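# Bend the rod into an arch set in the board's sockets

## Task

Curve the rod into an arch that stands upright, with one of its ends seated in each of the two sockets on the board.

## Robot and tools

Robot: two arms, left_arm and right_arm, each ending in a two-finger gripper with a wrist camera. left_arm is on the +y side (arm names do not match image sides). Calibrated bases in the scene frame: left_arm at (+0.022, +0.352, 0) m, right_arm at (+0.009, -0.334, 0) m, each turned only slightly about z.

Frames: the scene frame has its origin at table-top height, halfway between the nominal bases, +z up, +x pointing out over the table. Reported hand positions (metres), end_effector_quat_wxyz, velocities and targets use the scene frame. Offsets you send use the axes of that arm's current Hand target. In the gripper frame the fingers point along +z and close along y. end_effector_position is the point between the finger pads, roughly 1 cm short of the tips. Printed poses can be off by a few centimetres, more when stretched out.

execute_actions(actions, cameras): actions is a list of actions; each action is a table of up to 15 rows, one row per 1/30 s step; a shorter table repeats its last row to fill 15 steps. Every row holds 14 numbers in [-1, 1] covering both arms: left_arm dx, dy, dz, rx, ry, rz, opening, then right_arm in the same order. dx..rz are an offset, not a pose, measured from that arm's Hand target as it stood when the action began; every row counts from that same start, and a new action starts from the updated target, so repeating an offset keeps moving. Scale: 1.0 = 0.6 m or 180 degrees; rx, ry, rz form a single rotation vector. opening is absolute: +1 fully open (0.093 m), -1 closed. Sending six zeros re-requests the current Hand target. cameras: list of names, ["all"] or []; if omitted, images come only with an empty actions list. An empty list also reports the scene number and task.

move(target, speed, blend, opening_speed, grip_force, blocking, cameras): target is one 14-number row or a list of up to 15 rows, laid out and scaled as above; every row is an offset from the same starting Hand targets, not from the row before. Paths are straight lines, all arms finish together, minimum 0.5 s, capped at 10 s in total. speed: m/s, 0.002 to 2.9, default 0.25 (turns up to twice that in rad/s); one value or one per target. blend: metres of corner rounding per waypoint; 0 (default) stops at each. opening_speed: rate of finger change per second on the -1..+1 scale, at least 0.2. grip_force: newtons per pad, 10 to 50 (full), one value or one per arm; it persists, and low values close slowly. blocking=false returns after about 0.5 s while the move continues. Paths do not avoid obstacles or the other arm. The result adds a "move:" line: done (within 10 mm and 2 degrees), off_target, moving, held or fault, plus limits such as paced (pose clipped) or held (steps withheld). Neither done nor off_target tells you about contact.

wait(seconds 0 to 10): let time pass holding the last commands; a running move continues. stop(): brakes a running move, needing some distance. zoom_image(camera, region=[x0, y0, x1, y1]): enlarges part of the newest image from cam_head_left, cam_head_right, cam_low, cam_left_wrist or cam_right_wrist; the box is in image pixels from top-left, at most 504 by 504. read_manual(section="licences"): licence text only. finished_scene(scene 1 to 3): ends the scene irreversibly; after ending scene 1 make no more calls in that reply. The goal must hold without the robot touching it.

Result lines: Hand target is your last commanded pose after clipping; the next offsets start there. The controller limits each step's orientation to 40 degrees from the measured one. Grippers often stop short of the target or sag and tilt, especially far out; check the pose after each move and send the missing distance or rotation as an offset. Tool commands shows each arm's current command; to keep a gripper as is, resend its value (0 is a real command). Joint velocities saying within noise means the arm is still. Joint positions end with the finger opening in metres. Joint torques include gravity; joints 1 to 3 wrap sign at ±28 N m.

Gripping: grip_measured uses the opening scale. Pads meet near -0.94; an object of width w mm reads about -0.94 + 0.0208·w. For a firm hold on a rigid part, command about 0.24 below that reading; round or soft parts may need lower. Keep sending the closing number to hold; release with a number well above the width reading. Sudden large closing commands spike the force briefly.

Avoid: dropping the rod or releasing it while moving; anything leaving the table; fast contact with the board, table or fixed parts; pressing past contact (the arm keeps pushing until commanded away, so command back past the gripper); grippers, housings or wrist cameras meeting each other, or one gripper closing on the other's fingers; loads on camera cables; paths passing near an arm's own base (may flip its shoulder). Motors heat when holding, stretched or pushing: MOTOR HOT appears at 75 °C, at 90 °C the arm folds and idles, at 100 °C it goes limp. Loose objects may be nudged occasionally. Thinking time lets the scene run on.

Each tool is called after "Call:" by a JSON object that holds its "fn" and its "kwargs".

## Session

Call:
{"fn": "execute_actions", "kwargs": {"actions": []}}

Scene clock: 0.00 s.
left_arm: end_effector_position=(+0.4199, +0.3659, +0.0527) grip_measured=+1.000 end_effector_quat_wxyz=(+0.534, -0.044, +0.843, +0.049) | right_arm: end_effector_position=(+0.3942, -0.3993, +0.0625) grip_measured=+1.000 end_effector_quat_wxyz=(+0.530, +0.134, +0.816, -0.187)
Joint positions: left_arm=[-0.053 1.705 0.414 0.845 -0.157 -0.034 0.093] | right_arm=[0.083 1.71 0.417 0.859 0.499 0.042 0.093]
Joint velocities: within noise
Joint torques (N m): no reading
Heat: left arm: 28 °C; right arm: 27 °C.
Hand target: left_arm +0.4255, +0.3659, +0.0650; +0.551, -0.045, +0.832, +0.048 | right_arm +0.3975, -0.3992, +0.0690; +0.538, +0.136, +0.811, -0.185
Tool commands: left_gripper/opening=+1.0 right_gripper/opening=+1.0
camera_calibration:
cam_left_wrist: T_world_to_cam=[[0.115582, -0.992946, -0.0264258, 0.316423], [-0.759238, -0.0711611, -0.64691, 0.420507], [0.640467, 0.0948346, -0.762108, -0.180469], [0, 0, 0, 1]] pos_world=[0.398276, 0.361229, 0.142855]
cam_right_wrist: T_world_to_cam=[[-0.392774, -0.903215, 0.173006, -0.217082], [-0.713825, 0.180821, -0.676578, 0.436158], [0.579813, -0.389238, -0.715759, -0.256645], [0, 0, 0, 1]] pos_world=[0.374883, -0.374834, 0.148956]

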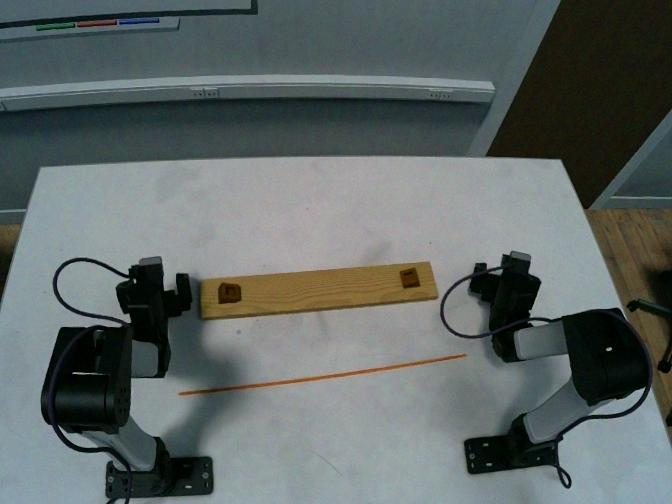

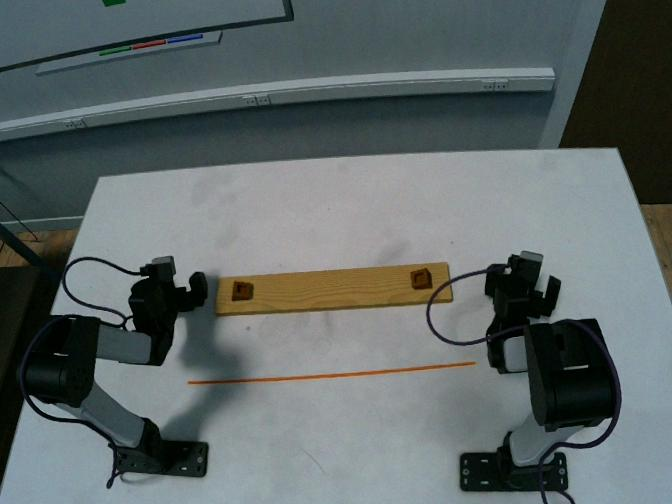

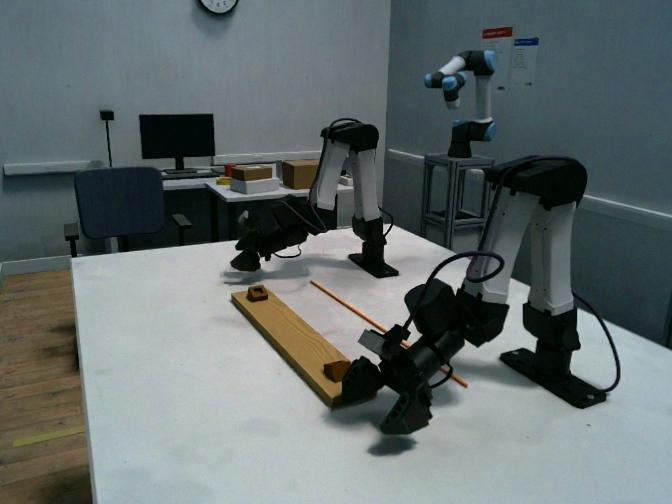

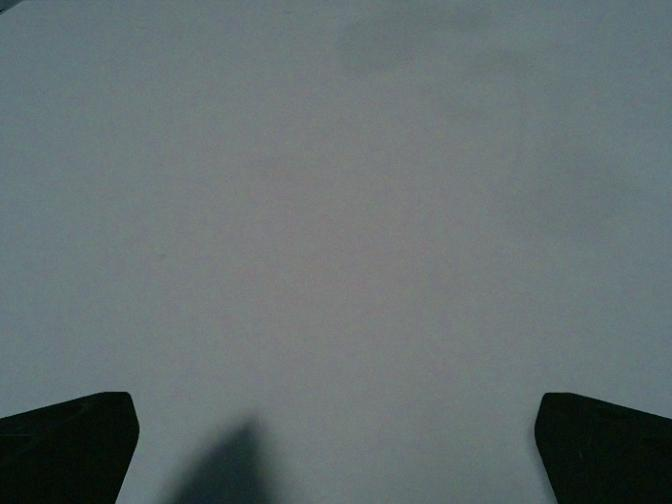

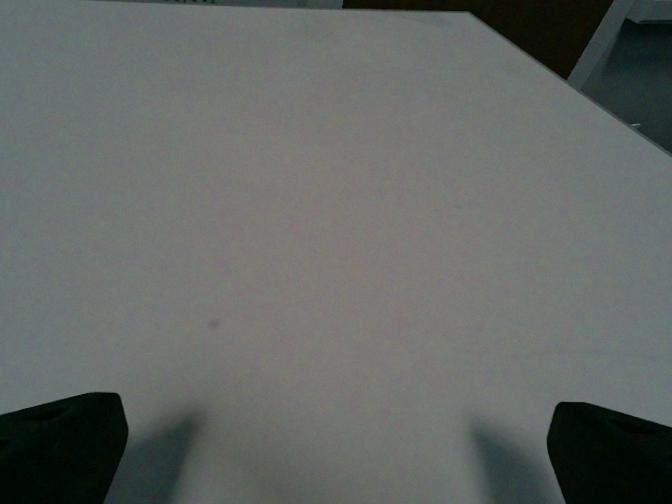

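Call:
{"fn": "zoom_image", "kwargs": {"camera": "cam_head_left", "region": [190, 245, 450, 405]}}

Call:
{"fn": "zoom_image", "kwargs": {"camera": "cam_head_right", "region": [200, 245, 460, 405]}}

Call:
{"fn": "zoom_image", "kwargs": {"camera": "cam_low", "region": [220, 250, 480, 440]}}

Scaled by 1.938.

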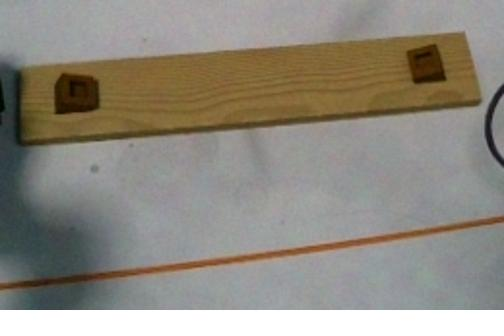

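Scaled by 1.938.

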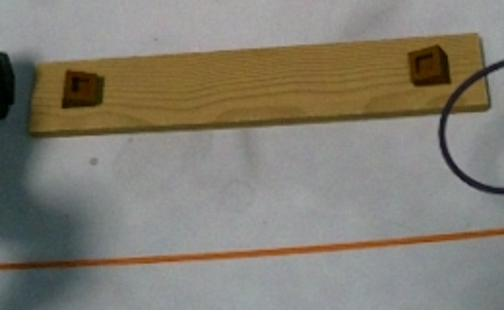

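Scaled by 1.938.

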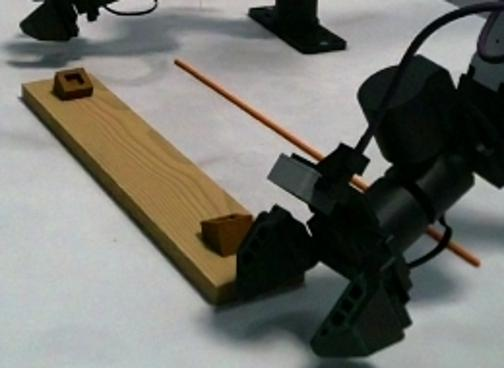

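Call:
{"fn": "move", "kwargs": {"target": [[-0.1228,0.004,-0.0517,0,0,0,1,-0.1231,-0.0205,-0.047,0,0,0,1],[0.1103,-0.1138,-0.4210,0.3022,0.2781,0.4413,0,0.0695,0.126,-0.3833,-0.4117,0.1784,-0.5446,0]], "blend": [0.04,0], "speed": 0.35, "cameras": ["all"]}}

Scene clock: 127.47 s.
left_arm: end_effector_position=(+0.1745, +0.2649, +0.0941) grip_measured=+0.003 end_effector_quat_wxyz=(-0.003, +0.668, +0.745, -0.006) | right_arm: end_effector_position=(+0.2191, -0.2311, +0.0945) grip_measured=+0.001 end_effector_quat_wxyz=(+0.003, +0.731, -0.682, -0.003)
Joint positions: left_arm=[-0.528 1.209 0.874 -1.244 0.011 0.956 0.045] | right_arm=[0.495 1.445 1.052 -1.186 -0.004 -1.19 0.045]
Joint torques (N m): left_arm=[-0.27 -2.5 6.98 0.16 -0.16 0.14] | right_arm=[0.39 -3.4 9.54 0.16 0.04 -0.18]
Heat: left arm: 36 °C; right arm: 38 °C.
Hand target: left_arm +0.1781, +0.2639, +0.1002; +0.000, +0.674, +0.739, +0.000 | right_arm +0.2242, -0.2278, +0.0999; +0.001, +0.738, -0.674, +0.000
Off the commanded pose: left_arm 0.007 m, 1 deg | right_arm 0.008 m, 1 deg.
move: done
camera_calibration:
cam_left_wrist: T_world_to_cam=[[-0.993202, -0.113223, 0.0270398, 0.200987], [-0.0922923, 0.907473, 0.409846, -0.221201], [-0.070942, 0.404564, -0.911754, 0.0740504], [0, 0, 0, 1]] pos_world=[0.184459, 0.193532, 0.152739]
cam_right_wrist: T_world_to_cam=[[0.995635, 0.0883864, -0.0299947, -0.195288], [0.0928806, -0.906461, 0.411949, -0.228483], [0.0092216, -0.412936, -0.910713, 0.0712259], [0, 0, 0, 1]] pos_world=[0.215, -0.160438, 0.153132]

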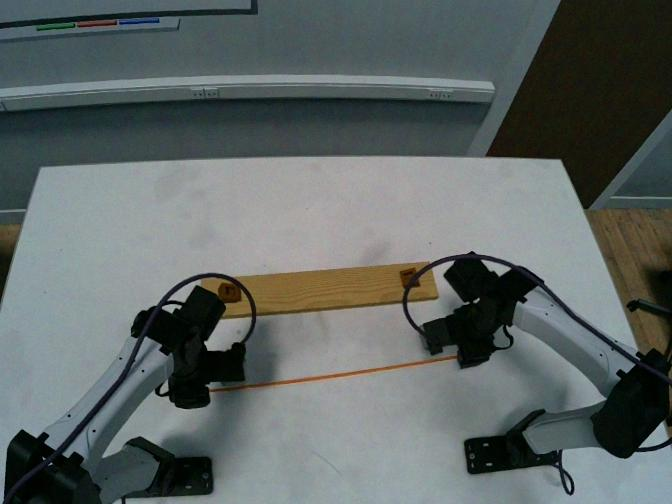

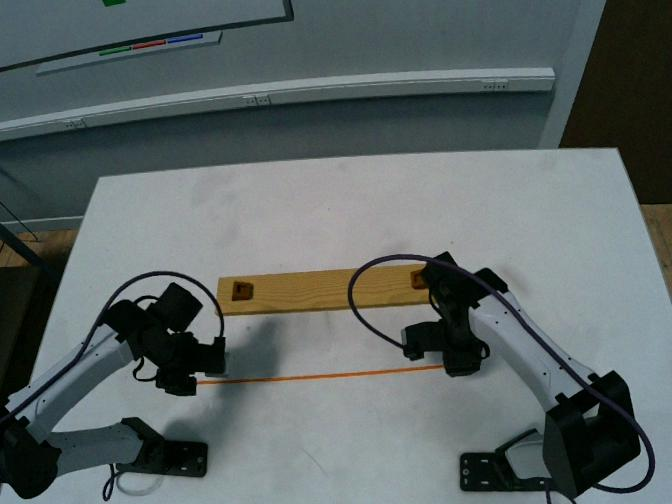

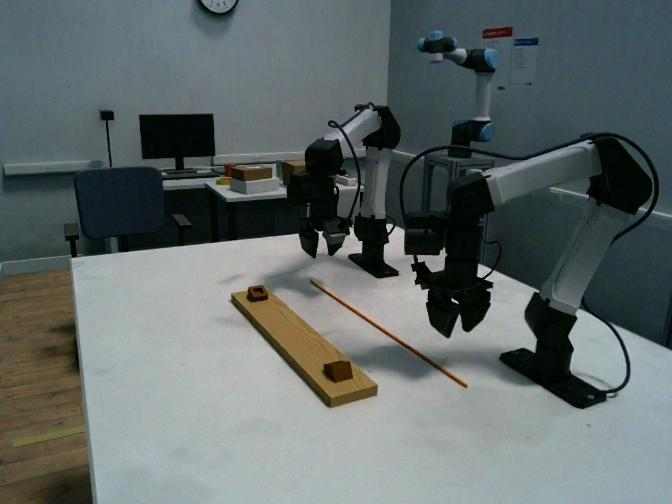

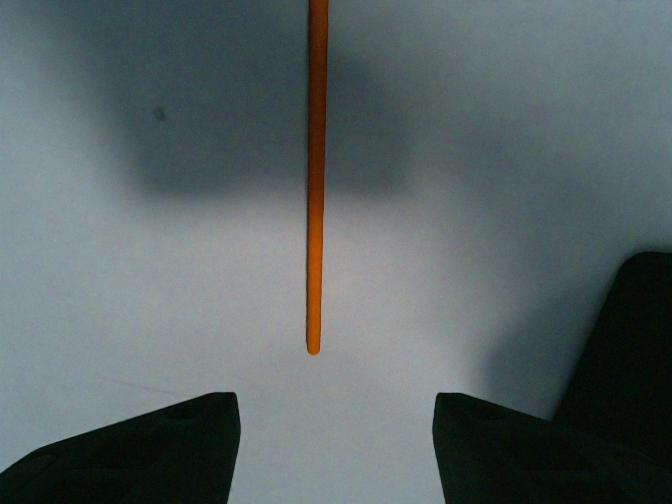

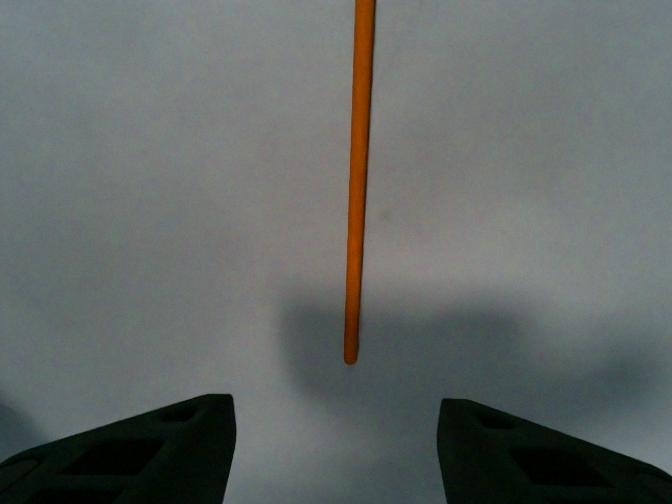

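Call:
{"fn": "move", "kwargs": {"target": [-0.0077,0.0102,0.1167,0,0,0,0,0.0007,-0.0075,0.1167,0,0,0,0], "speed": 0.15, "cameras": ["cam_low","cam_left_wrist","cam_right_wrist"]}}

Call:
{"fn": "zoom_image", "kwargs": {"camera": "cam_low", "region": [400, 290, 520, 400]}}

Call:
{"fn": "zoom_image", "kwargs": {"camera": "cam_low", "region": [280, 230, 380, 310]}}

Scene clock: 149.00 s.
left_arm: end_effector_position=(+0.1805, +0.2612, +0.0322) grip_measured=+0.003 end_effector_quat_wxyz=(-0.005, +0.668, +0.744, -0.006) | right_arm: end_effector_position=(+0.2283, -0.2266, +0.0349) grip_measured=+0.001 end_effector_quat_wxyz=(-0.003, +0.734, -0.679, -0.001)
Joint positions: left_arm=[-0.531 1.309 0.687 -0.961 0.01 0.956 0.045] | right_arm=[0.495 1.539 0.891 -0.919 -0.004 -1.198 0.045]
Joint torques (N m): left_arm=[-0.24 -2.65 4.52 0.59 -0.14 0.12] | right_arm=[-0.28 -3.97 5.19 0.4 0.06 -0.16]
Heat: left arm: 33 °C; right arm: 34 °C.
Hand target: left_arm +0.1845, +0.2599, +0.0302; +0.000, +0.674, +0.739, +0.000 | right_arm +0.2286, -0.2278, +0.0300; +0.000, +0.738, -0.674, +0.000
Off the commanded pose: left_arm 0.005 m, 1 deg | right_arm 0.005 m, 1 deg.
move: done
camera_calibration:
cam_left_wrist: T_world_to_cam=[[-0.993373, -0.110999, 0.029813, 0.207649], [-0.0888927, 0.906433, 0.412889, -0.192426], [-0.0728537, 0.407502, -0.910293, 0.0189762], [0, 0, 0, 1]] pos_world=[0.19055, 0.189737, 0.0905337]
cam_right_wrist: T_world_to_cam=[[0.995175, 0.0964911, -0.0177998, -0.205099], [0.0953384, -0.908043, 0.407883, -0.201605], [0.0231941, -0.407611, -0.912861, 0.0168091], [0, 0, 0, 1]] pos_world=[0.222941, -0.156424, 0.0939247]
Images, in order (width x height): cam_low 672x504, cam_left_wrist 672x504, cam_right_wrist 672x504.

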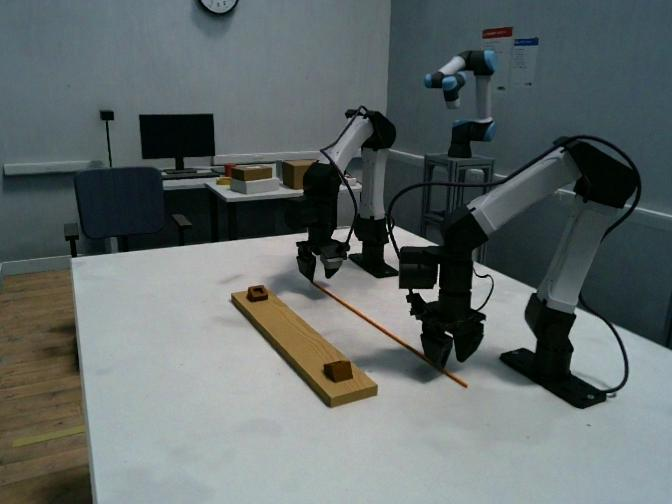

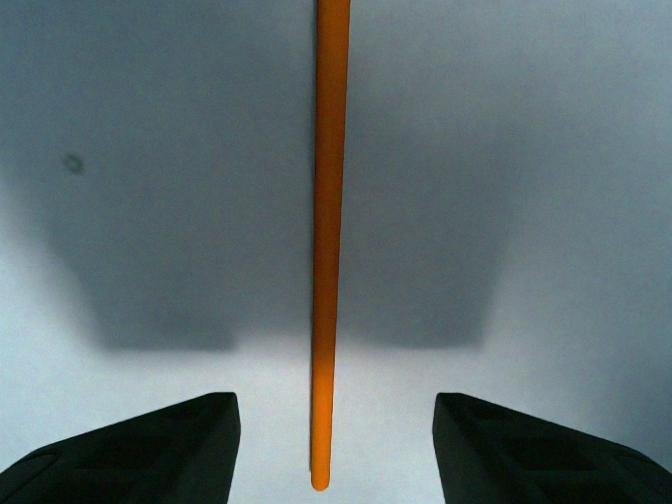

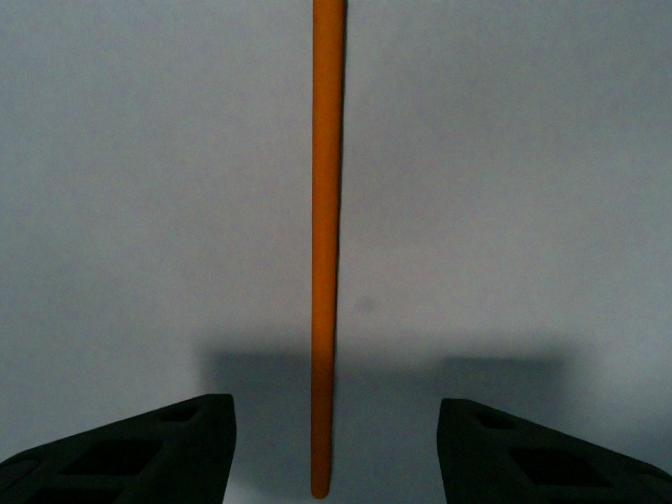

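Scaled by 4.200.

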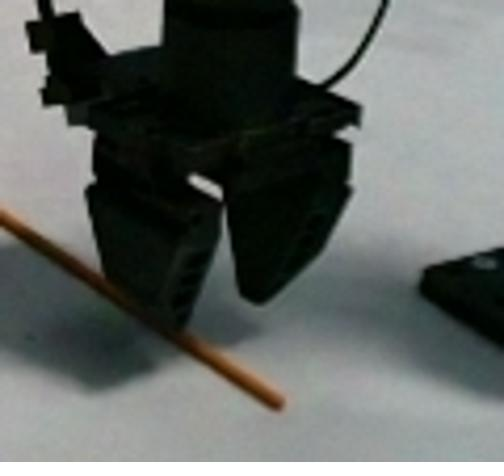

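Scaled by 5.040.

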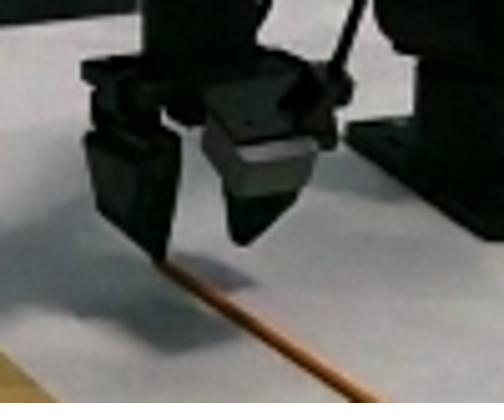

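Call:
{"fn": "move", "kwargs": {"target": [[0,0.005,0.0303,0,0,0,0,0,0,0.0333,0,0,0,0],[0,0.005,0.0303,0,0,0,-1,0,0,0.0333,0,0,0,-1]], "speed": 0.08, "opening_speed": 0.8, "cameras": ["cam_low","cam_left_wrist","cam_right_wrist"]}}

Call:
{"fn": "zoom_image", "kwargs": {"camera": "cam_low", "region": [280, 230, 520, 400]}}

Scene clock: 163.93 s.
left_arm: end_effector_position=(+0.1826, +0.2602, +0.0135) grip_measured=-0.949 end_effector_quat_wxyz=(-0.006, +0.671, +0.741, -0.006) | right_arm: end_effector_position=(+0.2291, -0.2262, +0.0153) grip_measured=-0.982 end_effector_quat_wxyz=(-0.004, +0.734, -0.679, -0.001)
Joint positions: left_arm=[-0.531 1.359 0.642 -0.869 0.009 0.963 0] | right_arm=[0.495 1.578 0.842 -0.83 -0.004 -1.199 0]
Joint torques (N m): left_arm=[0.53 -3.15 4.36 0.58 -0.12 0.14] | right_arm=[-0.39 -4.01 4.89 0.46 0.02 -0.16]
Heat: left arm: 33 °C; right arm: 33 °C.
Hand target: left_arm +0.1875, +0.2602, +0.0120; +0.000, +0.674, +0.739, +0.000 | right_arm +0.2286, -0.2278, +0.0100; +0.000, +0.738, -0.674, +0.000
Off the commanded pose: left_arm 0.005 m, 1 deg | right_arm 0.006 m, 1 deg.
move: done
camera_calibration:
cam_left_wrist: T_world_to_cam=[[-0.994079, -0.103874, 0.0318792, 0.208301], [-0.0813902, 0.906233, 0.414871, -0.184973], [-0.0719843, 0.40982, -0.909322, 0.00179282], [0, 0, 0, 1]] pos_world=[0.192142, 0.188531, 0.0717296]
cam_right_wrist: T_world_to_cam=[[0.995095, 0.0976176, -0.0160376, -0.206127], [0.0956652, -0.908281, 0.407276, -0.193377], [0.0251907, -0.406813, -0.913164, -0.00123576], [0, 0, 0, 1]] pos_world=[0.223646, -0.156022, 0.0743236]
Images, in order (width x height): cam_low 672x504, cam_left_wrist 672x504, cam_right_wrist 672x504.

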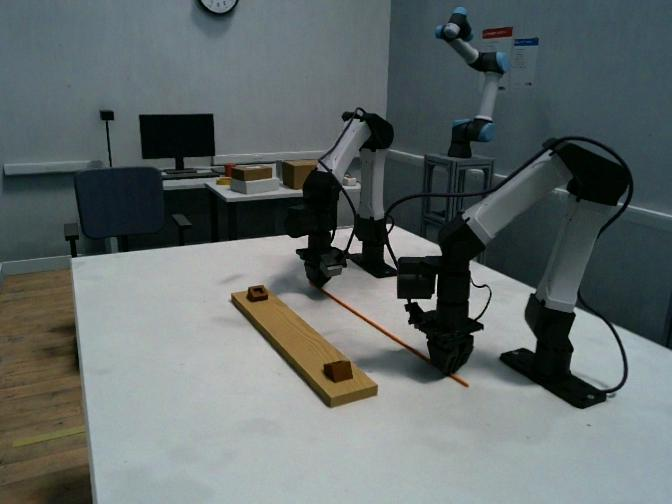

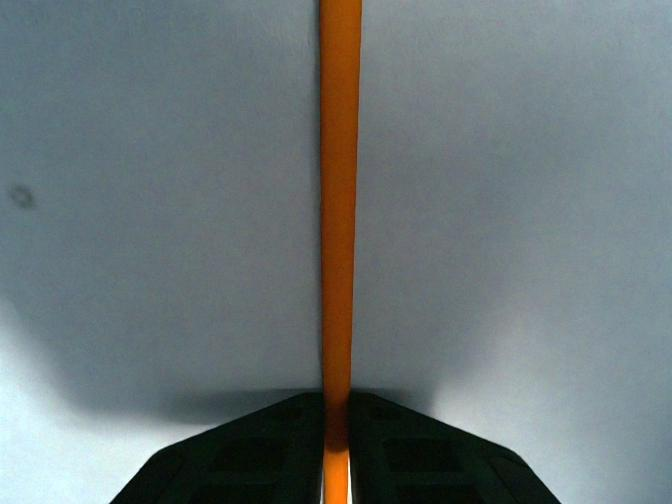

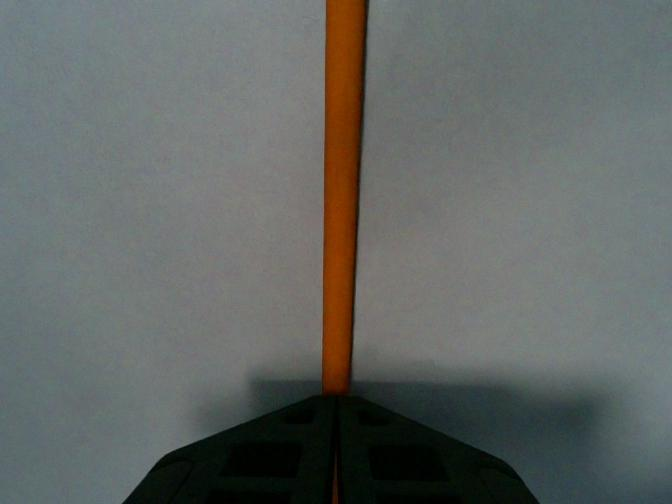

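Scaled by 2.100.

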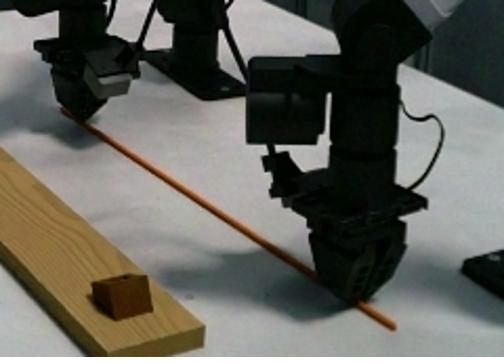

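Call:
{"fn": "move", "kwargs": {"target": [[0,0,0,0,0,0,-0.5,0,0,0,0,0,0,-0.5],[0,0,0.007,0,0,0,-0.5,0,0,0.0125,0,0,0,-0.5],[0,0,0.007,0,0,0,-1,0,0,0.0125,0,0,0,-1]], "speed": 0.05, "opening_speed": 0.8, "cameras": ["cam_low","cam_left_wrist","cam_right_wrist"]}}

Call:
{"fn": "zoom_image", "kwargs": {"camera": "cam_low", "region": [280, 230, 520, 400]}}

Scene clock: 178.93 s.
left_arm: end_effector_position=(+0.1853, +0.2599, +0.0120) grip_measured=-0.949 end_effector_quat_wxyz=(-0.002, +0.672, +0.741, -0.002) | right_arm: end_effector_position=(+0.2284, -0.2266, +0.0092) grip_measured=-0.965 end_effector_quat_wxyz=(-0.002, +0.734, -0.679, -0.001)
Joint positions: left_arm=[-0.531 1.362 0.638 -0.851 0.003 0.964 0] | right_arm=[0.495 1.59 0.828 -0.806 -0.004 -1.199 0]
Joint torques (N m): left_arm=[0.54 -2.61 3.81 0.65 -0.09 0.12] | right_arm=[-0.35 -3.89 4.57 0.52 0.06 -0.21]
Heat: left arm: 32 °C; right arm: 33 °C.
Hand target: left_arm +0.1876, +0.2601, +0.0078; +0.000, +0.674, +0.739, +0.000 | right_arm +0.2286, -0.2278, +0.0025; +0.001, +0.738, -0.674, +0.000
Off the commanded pose: left_arm 0.005 m, 0 deg | right_arm 0.007 m, 1 deg.
move: done
camera_calibration:
cam_left_wrist: T_world_to_cam=[[-0.994516, -0.102732, 0.0195867, 0.210972], [-0.0854615, 0.906259, 0.413994, -0.183123], [-0.060281, 0.41005, -0.910069, -0.00146083], [0, 0, 0, 1]] pos_world=[0.194077, 0.188229, 0.07035]
cam_right_wrist: T_world_to_cam=[[0.995027, 0.0976534, -0.0196257, -0.205325], [0.0971294, -0.907602, 0.408441, -0.191371], [0.0220734, -0.408317, -0.912573, -0.006584], [0, 0, 0, 1]] pos_world=[0.223037, -0.156326, 0.0681257]
Images, in order (width x height): cam_low 672x504, cam_left_wrist 672x504, cam_right_wrist 672x504.

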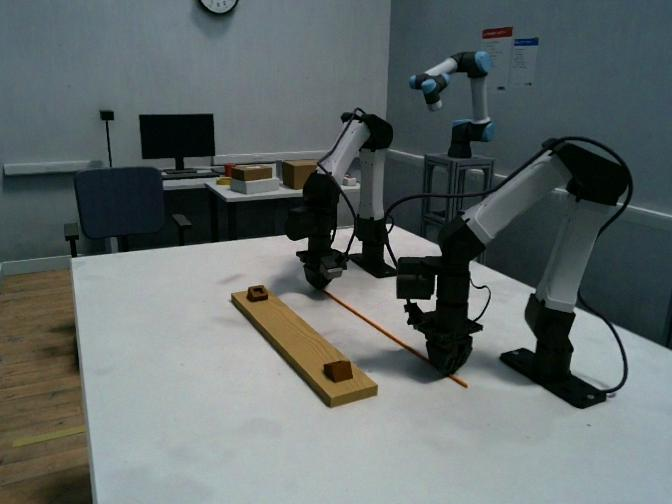

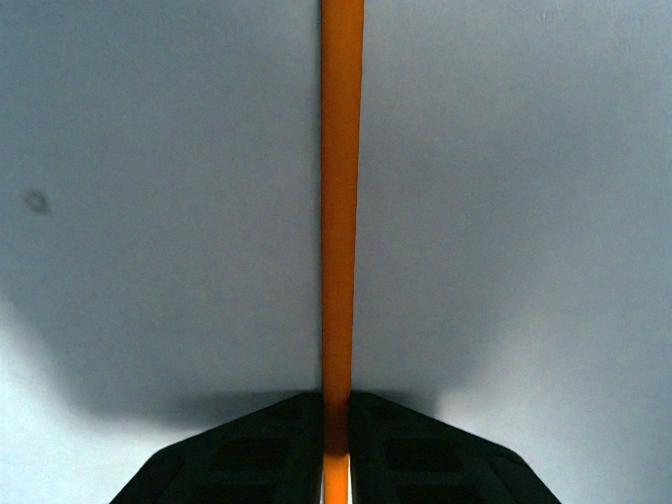

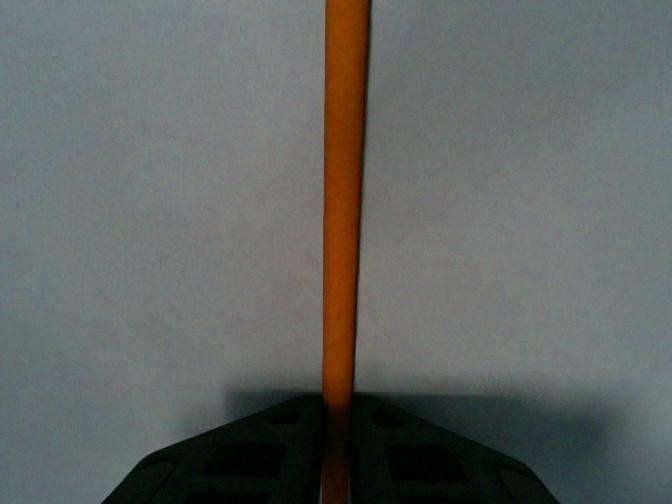

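Scaled by 2.100.

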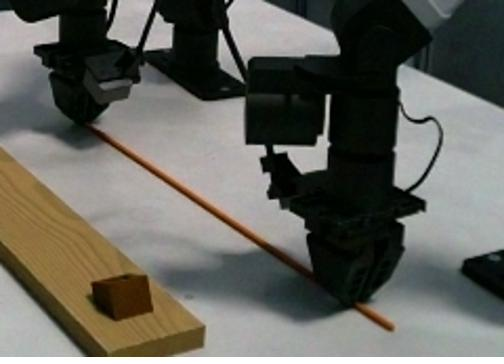

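Call:
{"fn": "move", "kwargs": {"target": [[0,0,-0.2,0,0,0,-1,0,0,-0.2,0,0,0,-1],[-0.0218,0.2106,-0.42,0.0015,-0.1111,0.0083,-1,0.0022,-0.1953,-0.4292,0.0015,-0.1111,0.0083,-1],[-0.0608,0.3188,-0.4037,0.0033,-0.25,0.0079,-1,-0.0237,-0.3051,-0.4125,0.0033,-0.25,0.0079,-1],[-0.138,0.3168,-0.3203,0.0048,-0.3667,0.0074,-1,-0.1052,-0.3073,-0.3358,0.0048,-0.3667,0.0074,-1]], "speed": 0.12, "blend": [0.03,0.03,0.02,0], "cameras": ["all"]}}

Scene clock: 236.77 s.
left_arm: end_effector_position=(+0.3885, +0.2119, +0.1734) grip_measured=-0.962 end_effector_quat_wxyz=(+0.362, +0.568, +0.645, -0.362) | right_arm: end_effector_position=(+0.4118, -0.1677, +0.1897) grip_measured=-0.971 end_effector_quat_wxyz=(-0.349, +0.617, -0.598, -0.374)
Joint positions: left_arm=[0 1.888 1.502 -1.11 1.072 1.424 0] | right_arm=[0.088 2.128 1.913 -1.368 -1.074 -1.566 0]
Joint torques (N m): left_arm=[-2.24 -13.24 4.86 0.73 1.15 -0.11] | right_arm=[2.81 -10.67 5.42 0.42 -1.38 0.01]
Heat: left arm: 32 °C; right arm: 32 °C.
Hand target: left_arm +0.3845, +0.1951, +0.2000; +0.398, +0.573, +0.612, -0.373 | right_arm +0.4067, -0.1482, +0.2037; -0.372, +0.612, -0.574, -0.398
Off the commanded pose: left_arm 0.032 m, 6 deg | right_arm 0.025 m, 5 deg.
move: off_target (left_arm, right_arm)
camera_calibration:
cam_left_wrist: T_world_to_cam=[[-0.994437, -0.08233, 0.0657065, 0.392546], [-0.105305, 0.791939, -0.601451, 0.0190078], [-0.00251803, -0.605024, -0.796203, 0.350298], [0, 0, 0, 1]] pos_world=[0.393246, 0.229204, 0.264548]
cam_right_wrist: T_world_to_cam=[[0.997634, 0.0681615, -0.00891999, -0.398116], [0.0489366, -0.795322, -0.604208, 0.00127541], [-0.048278, 0.602342, -0.796777, 0.354702], [0, 0, 0, 1]] pos_world=[0.414237, -0.185501, 0.279837]

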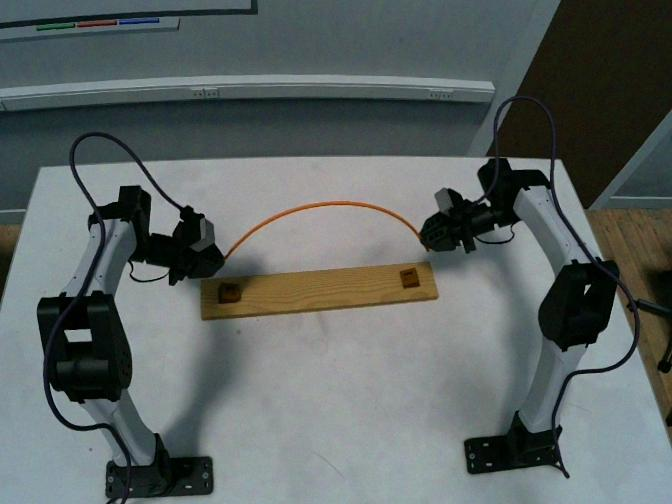

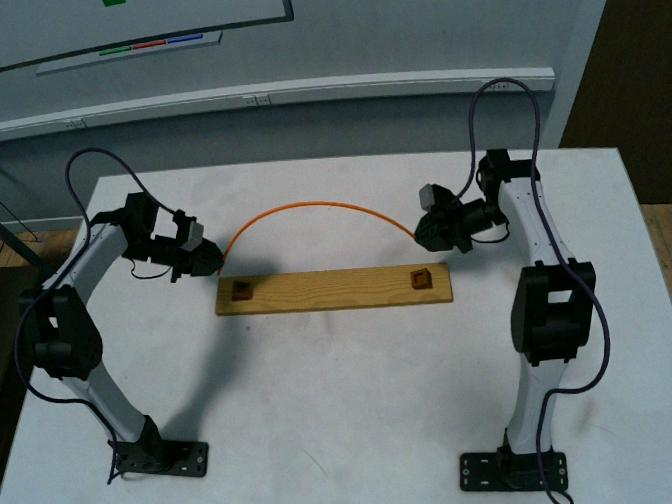

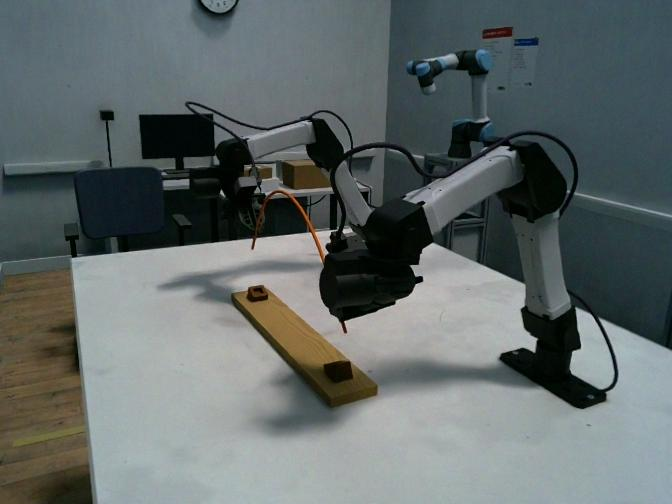

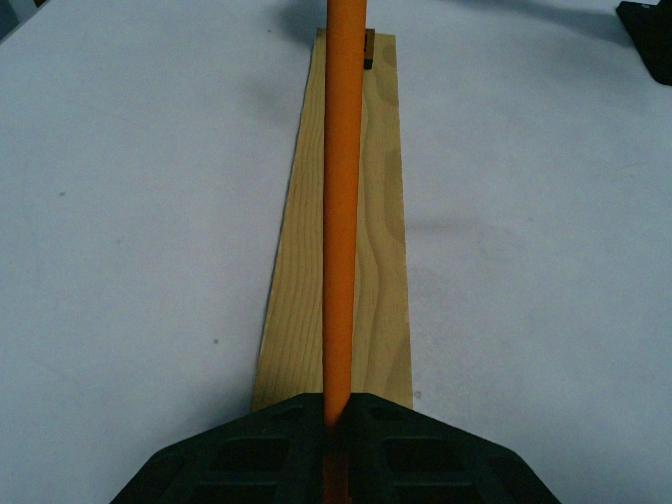

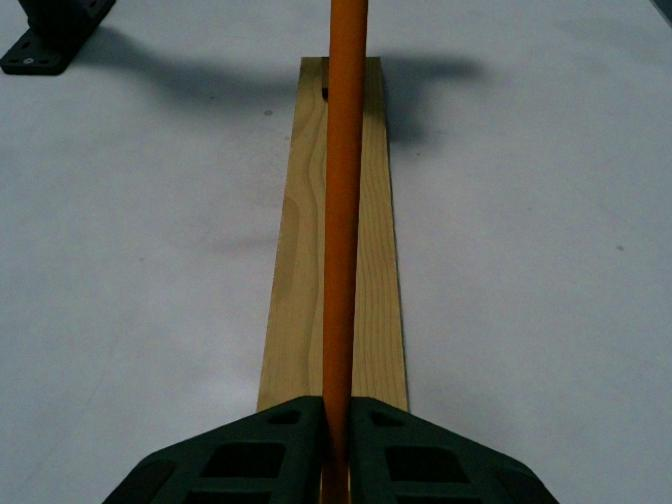

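Call:
{"fn": "move", "kwargs": {"target": [0.0542,-0.0087,0.0548,0,-0.0248,0.02,-1,0.0715,0.0067,0.0678,-0.004,-0.0248,-0.008,-1], "speed": 0.12, "cameras": ["all"]}}

Call:
{"fn": "zoom_image", "kwargs": {"camera": "cam_low", "region": [220, 210, 400, 410]}}

Call:
{"fn": "zoom_image", "kwargs": {"camera": "cam_head_left", "region": [190, 210, 280, 330]}}

Call:
{"fn": "zoom_image", "kwargs": {"camera": "cam_head_left", "region": [370, 210, 460, 310]}}

Call:
{"fn": "zoom_image", "kwargs": {"camera": "cam_head_right", "region": [195, 210, 285, 330]}}

Call:
{"fn": "zoom_image", "kwargs": {"camera": "cam_head_right", "region": [380, 210, 470, 310]}}

Scene clock: 293.27 s.
left_arm: end_effector_position=(+0.3843, +0.1955, +0.1314) grip_measured=-0.962 end_effector_quat_wxyz=(+0.400, +0.568, +0.616, -0.371) | right_arm: end_effector_position=(+0.4090, -0.1490, +0.1374) grip_measured=-0.971 end_effector_quat_wxyz=(-0.381, +0.609, -0.573, -0.395)
Joint positions: left_arm=[-0.03 1.885 1.27 -0.764 1.146 1.358 0] | right_arm=[0.118 2.128 1.649 -1.034 -1.163 -1.52 0]
Joint torques (N m): left_arm=[-2.73 -12.66 4.81 1.05 1.11 -0.05] | right_arm=[3.36 -10.21 5.38 0.49 -1.25 0.02]
Heat: left arm: 42 °C; right arm: 39 °C.
Hand target: left_arm +0.3804, +0.1779, +0.1570; +0.433, +0.577, +0.578, -0.382 | right_arm +0.4015, -0.1289, +0.1479; -0.395, +0.605, -0.549, -0.420
Off the commanded pose: left_arm 0.031 m, 6 deg | right_arm 0.024 m, 4 deg.
move: off_target (left_arm, right_arm)
camera_calibration:
cam_left_wrist: T_world_to_cam=[[-0.997547, -0.0688039, 0.0128553, 0.395312], [-0.0598998, 0.744142, -0.665331, 0.00657973], [0.0362112, -0.664469, -0.746438, 0.297087], [0, 0, 0, 1]] pos_world=[0.383978, 0.219708, 0.221053]
cam_right_wrist: T_world_to_cam=[[0.996609, 0.0796248, 0.0207223, -0.399039], [0.0728451, -0.736826, -0.672146, -0.00693237], [-0.0382507, 0.671377, -0.740129, 0.29994], [0, 0, 0, 1]] pos_world=[0.409664, -0.174707, 0.225603]

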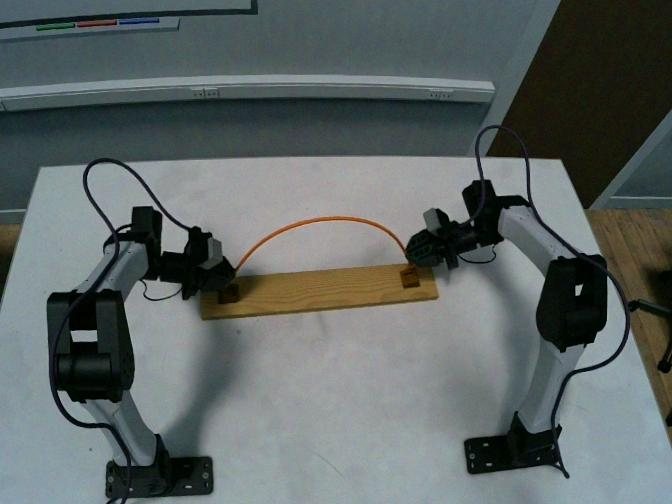

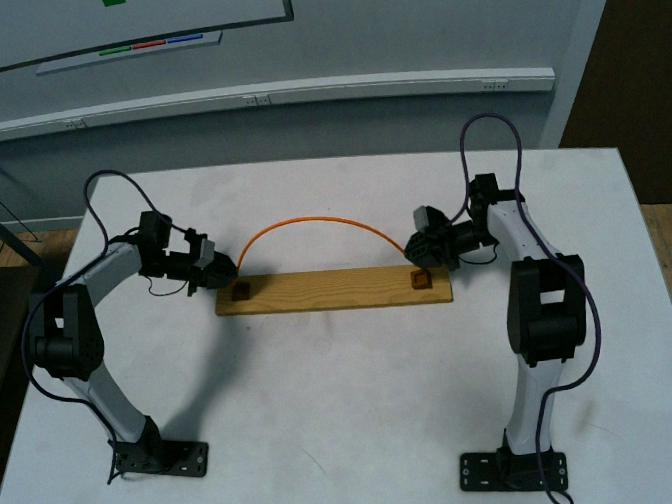

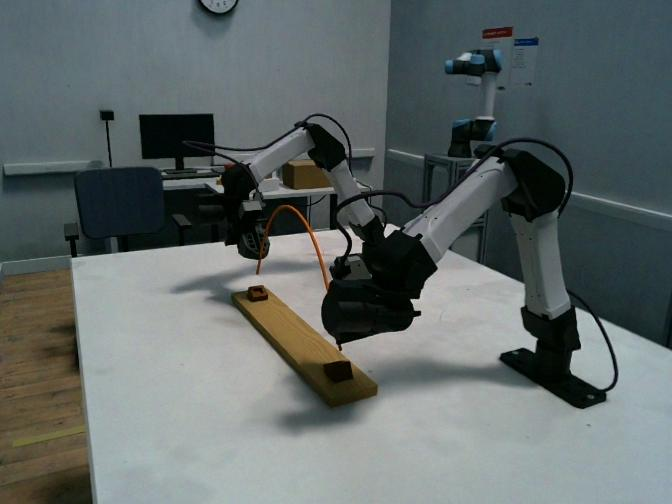

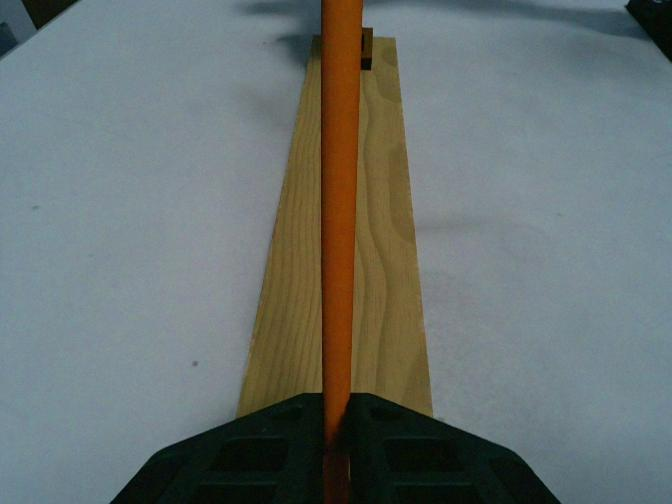

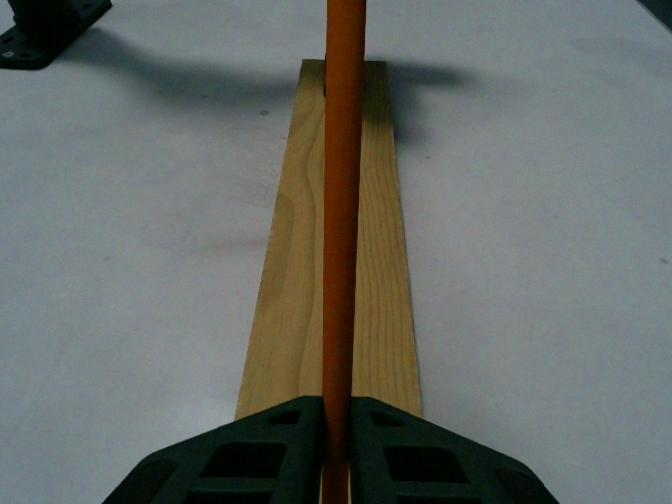

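Scaled by 2.520.

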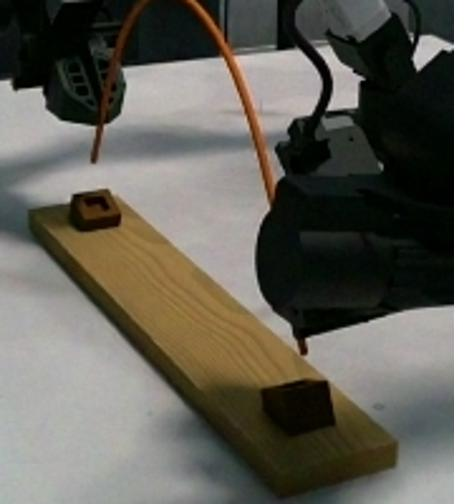

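Scaled by 4.200.

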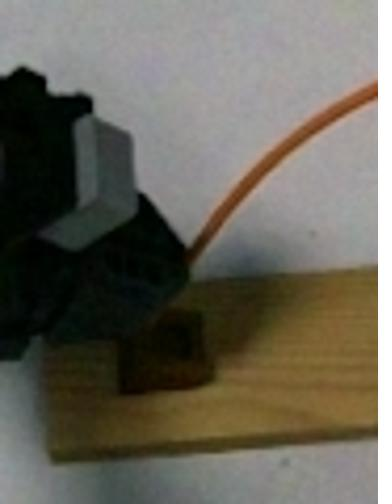

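Scaled by 5.040.

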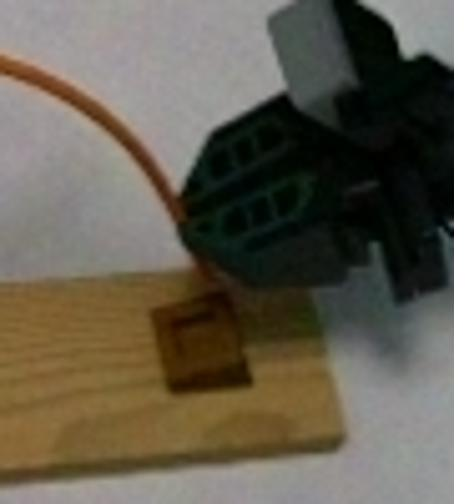

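Scaled by 4.200.

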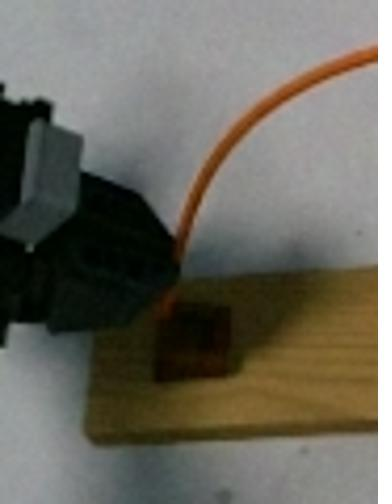

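Scaled by 5.040.

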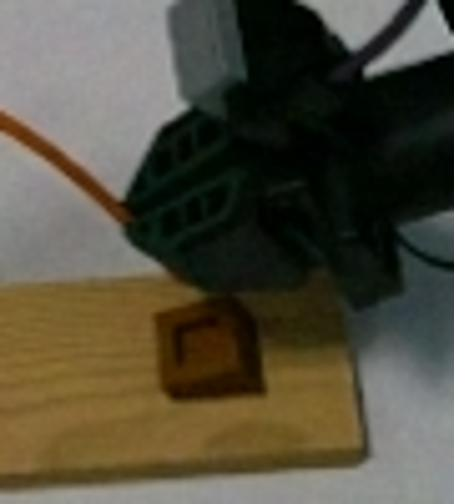

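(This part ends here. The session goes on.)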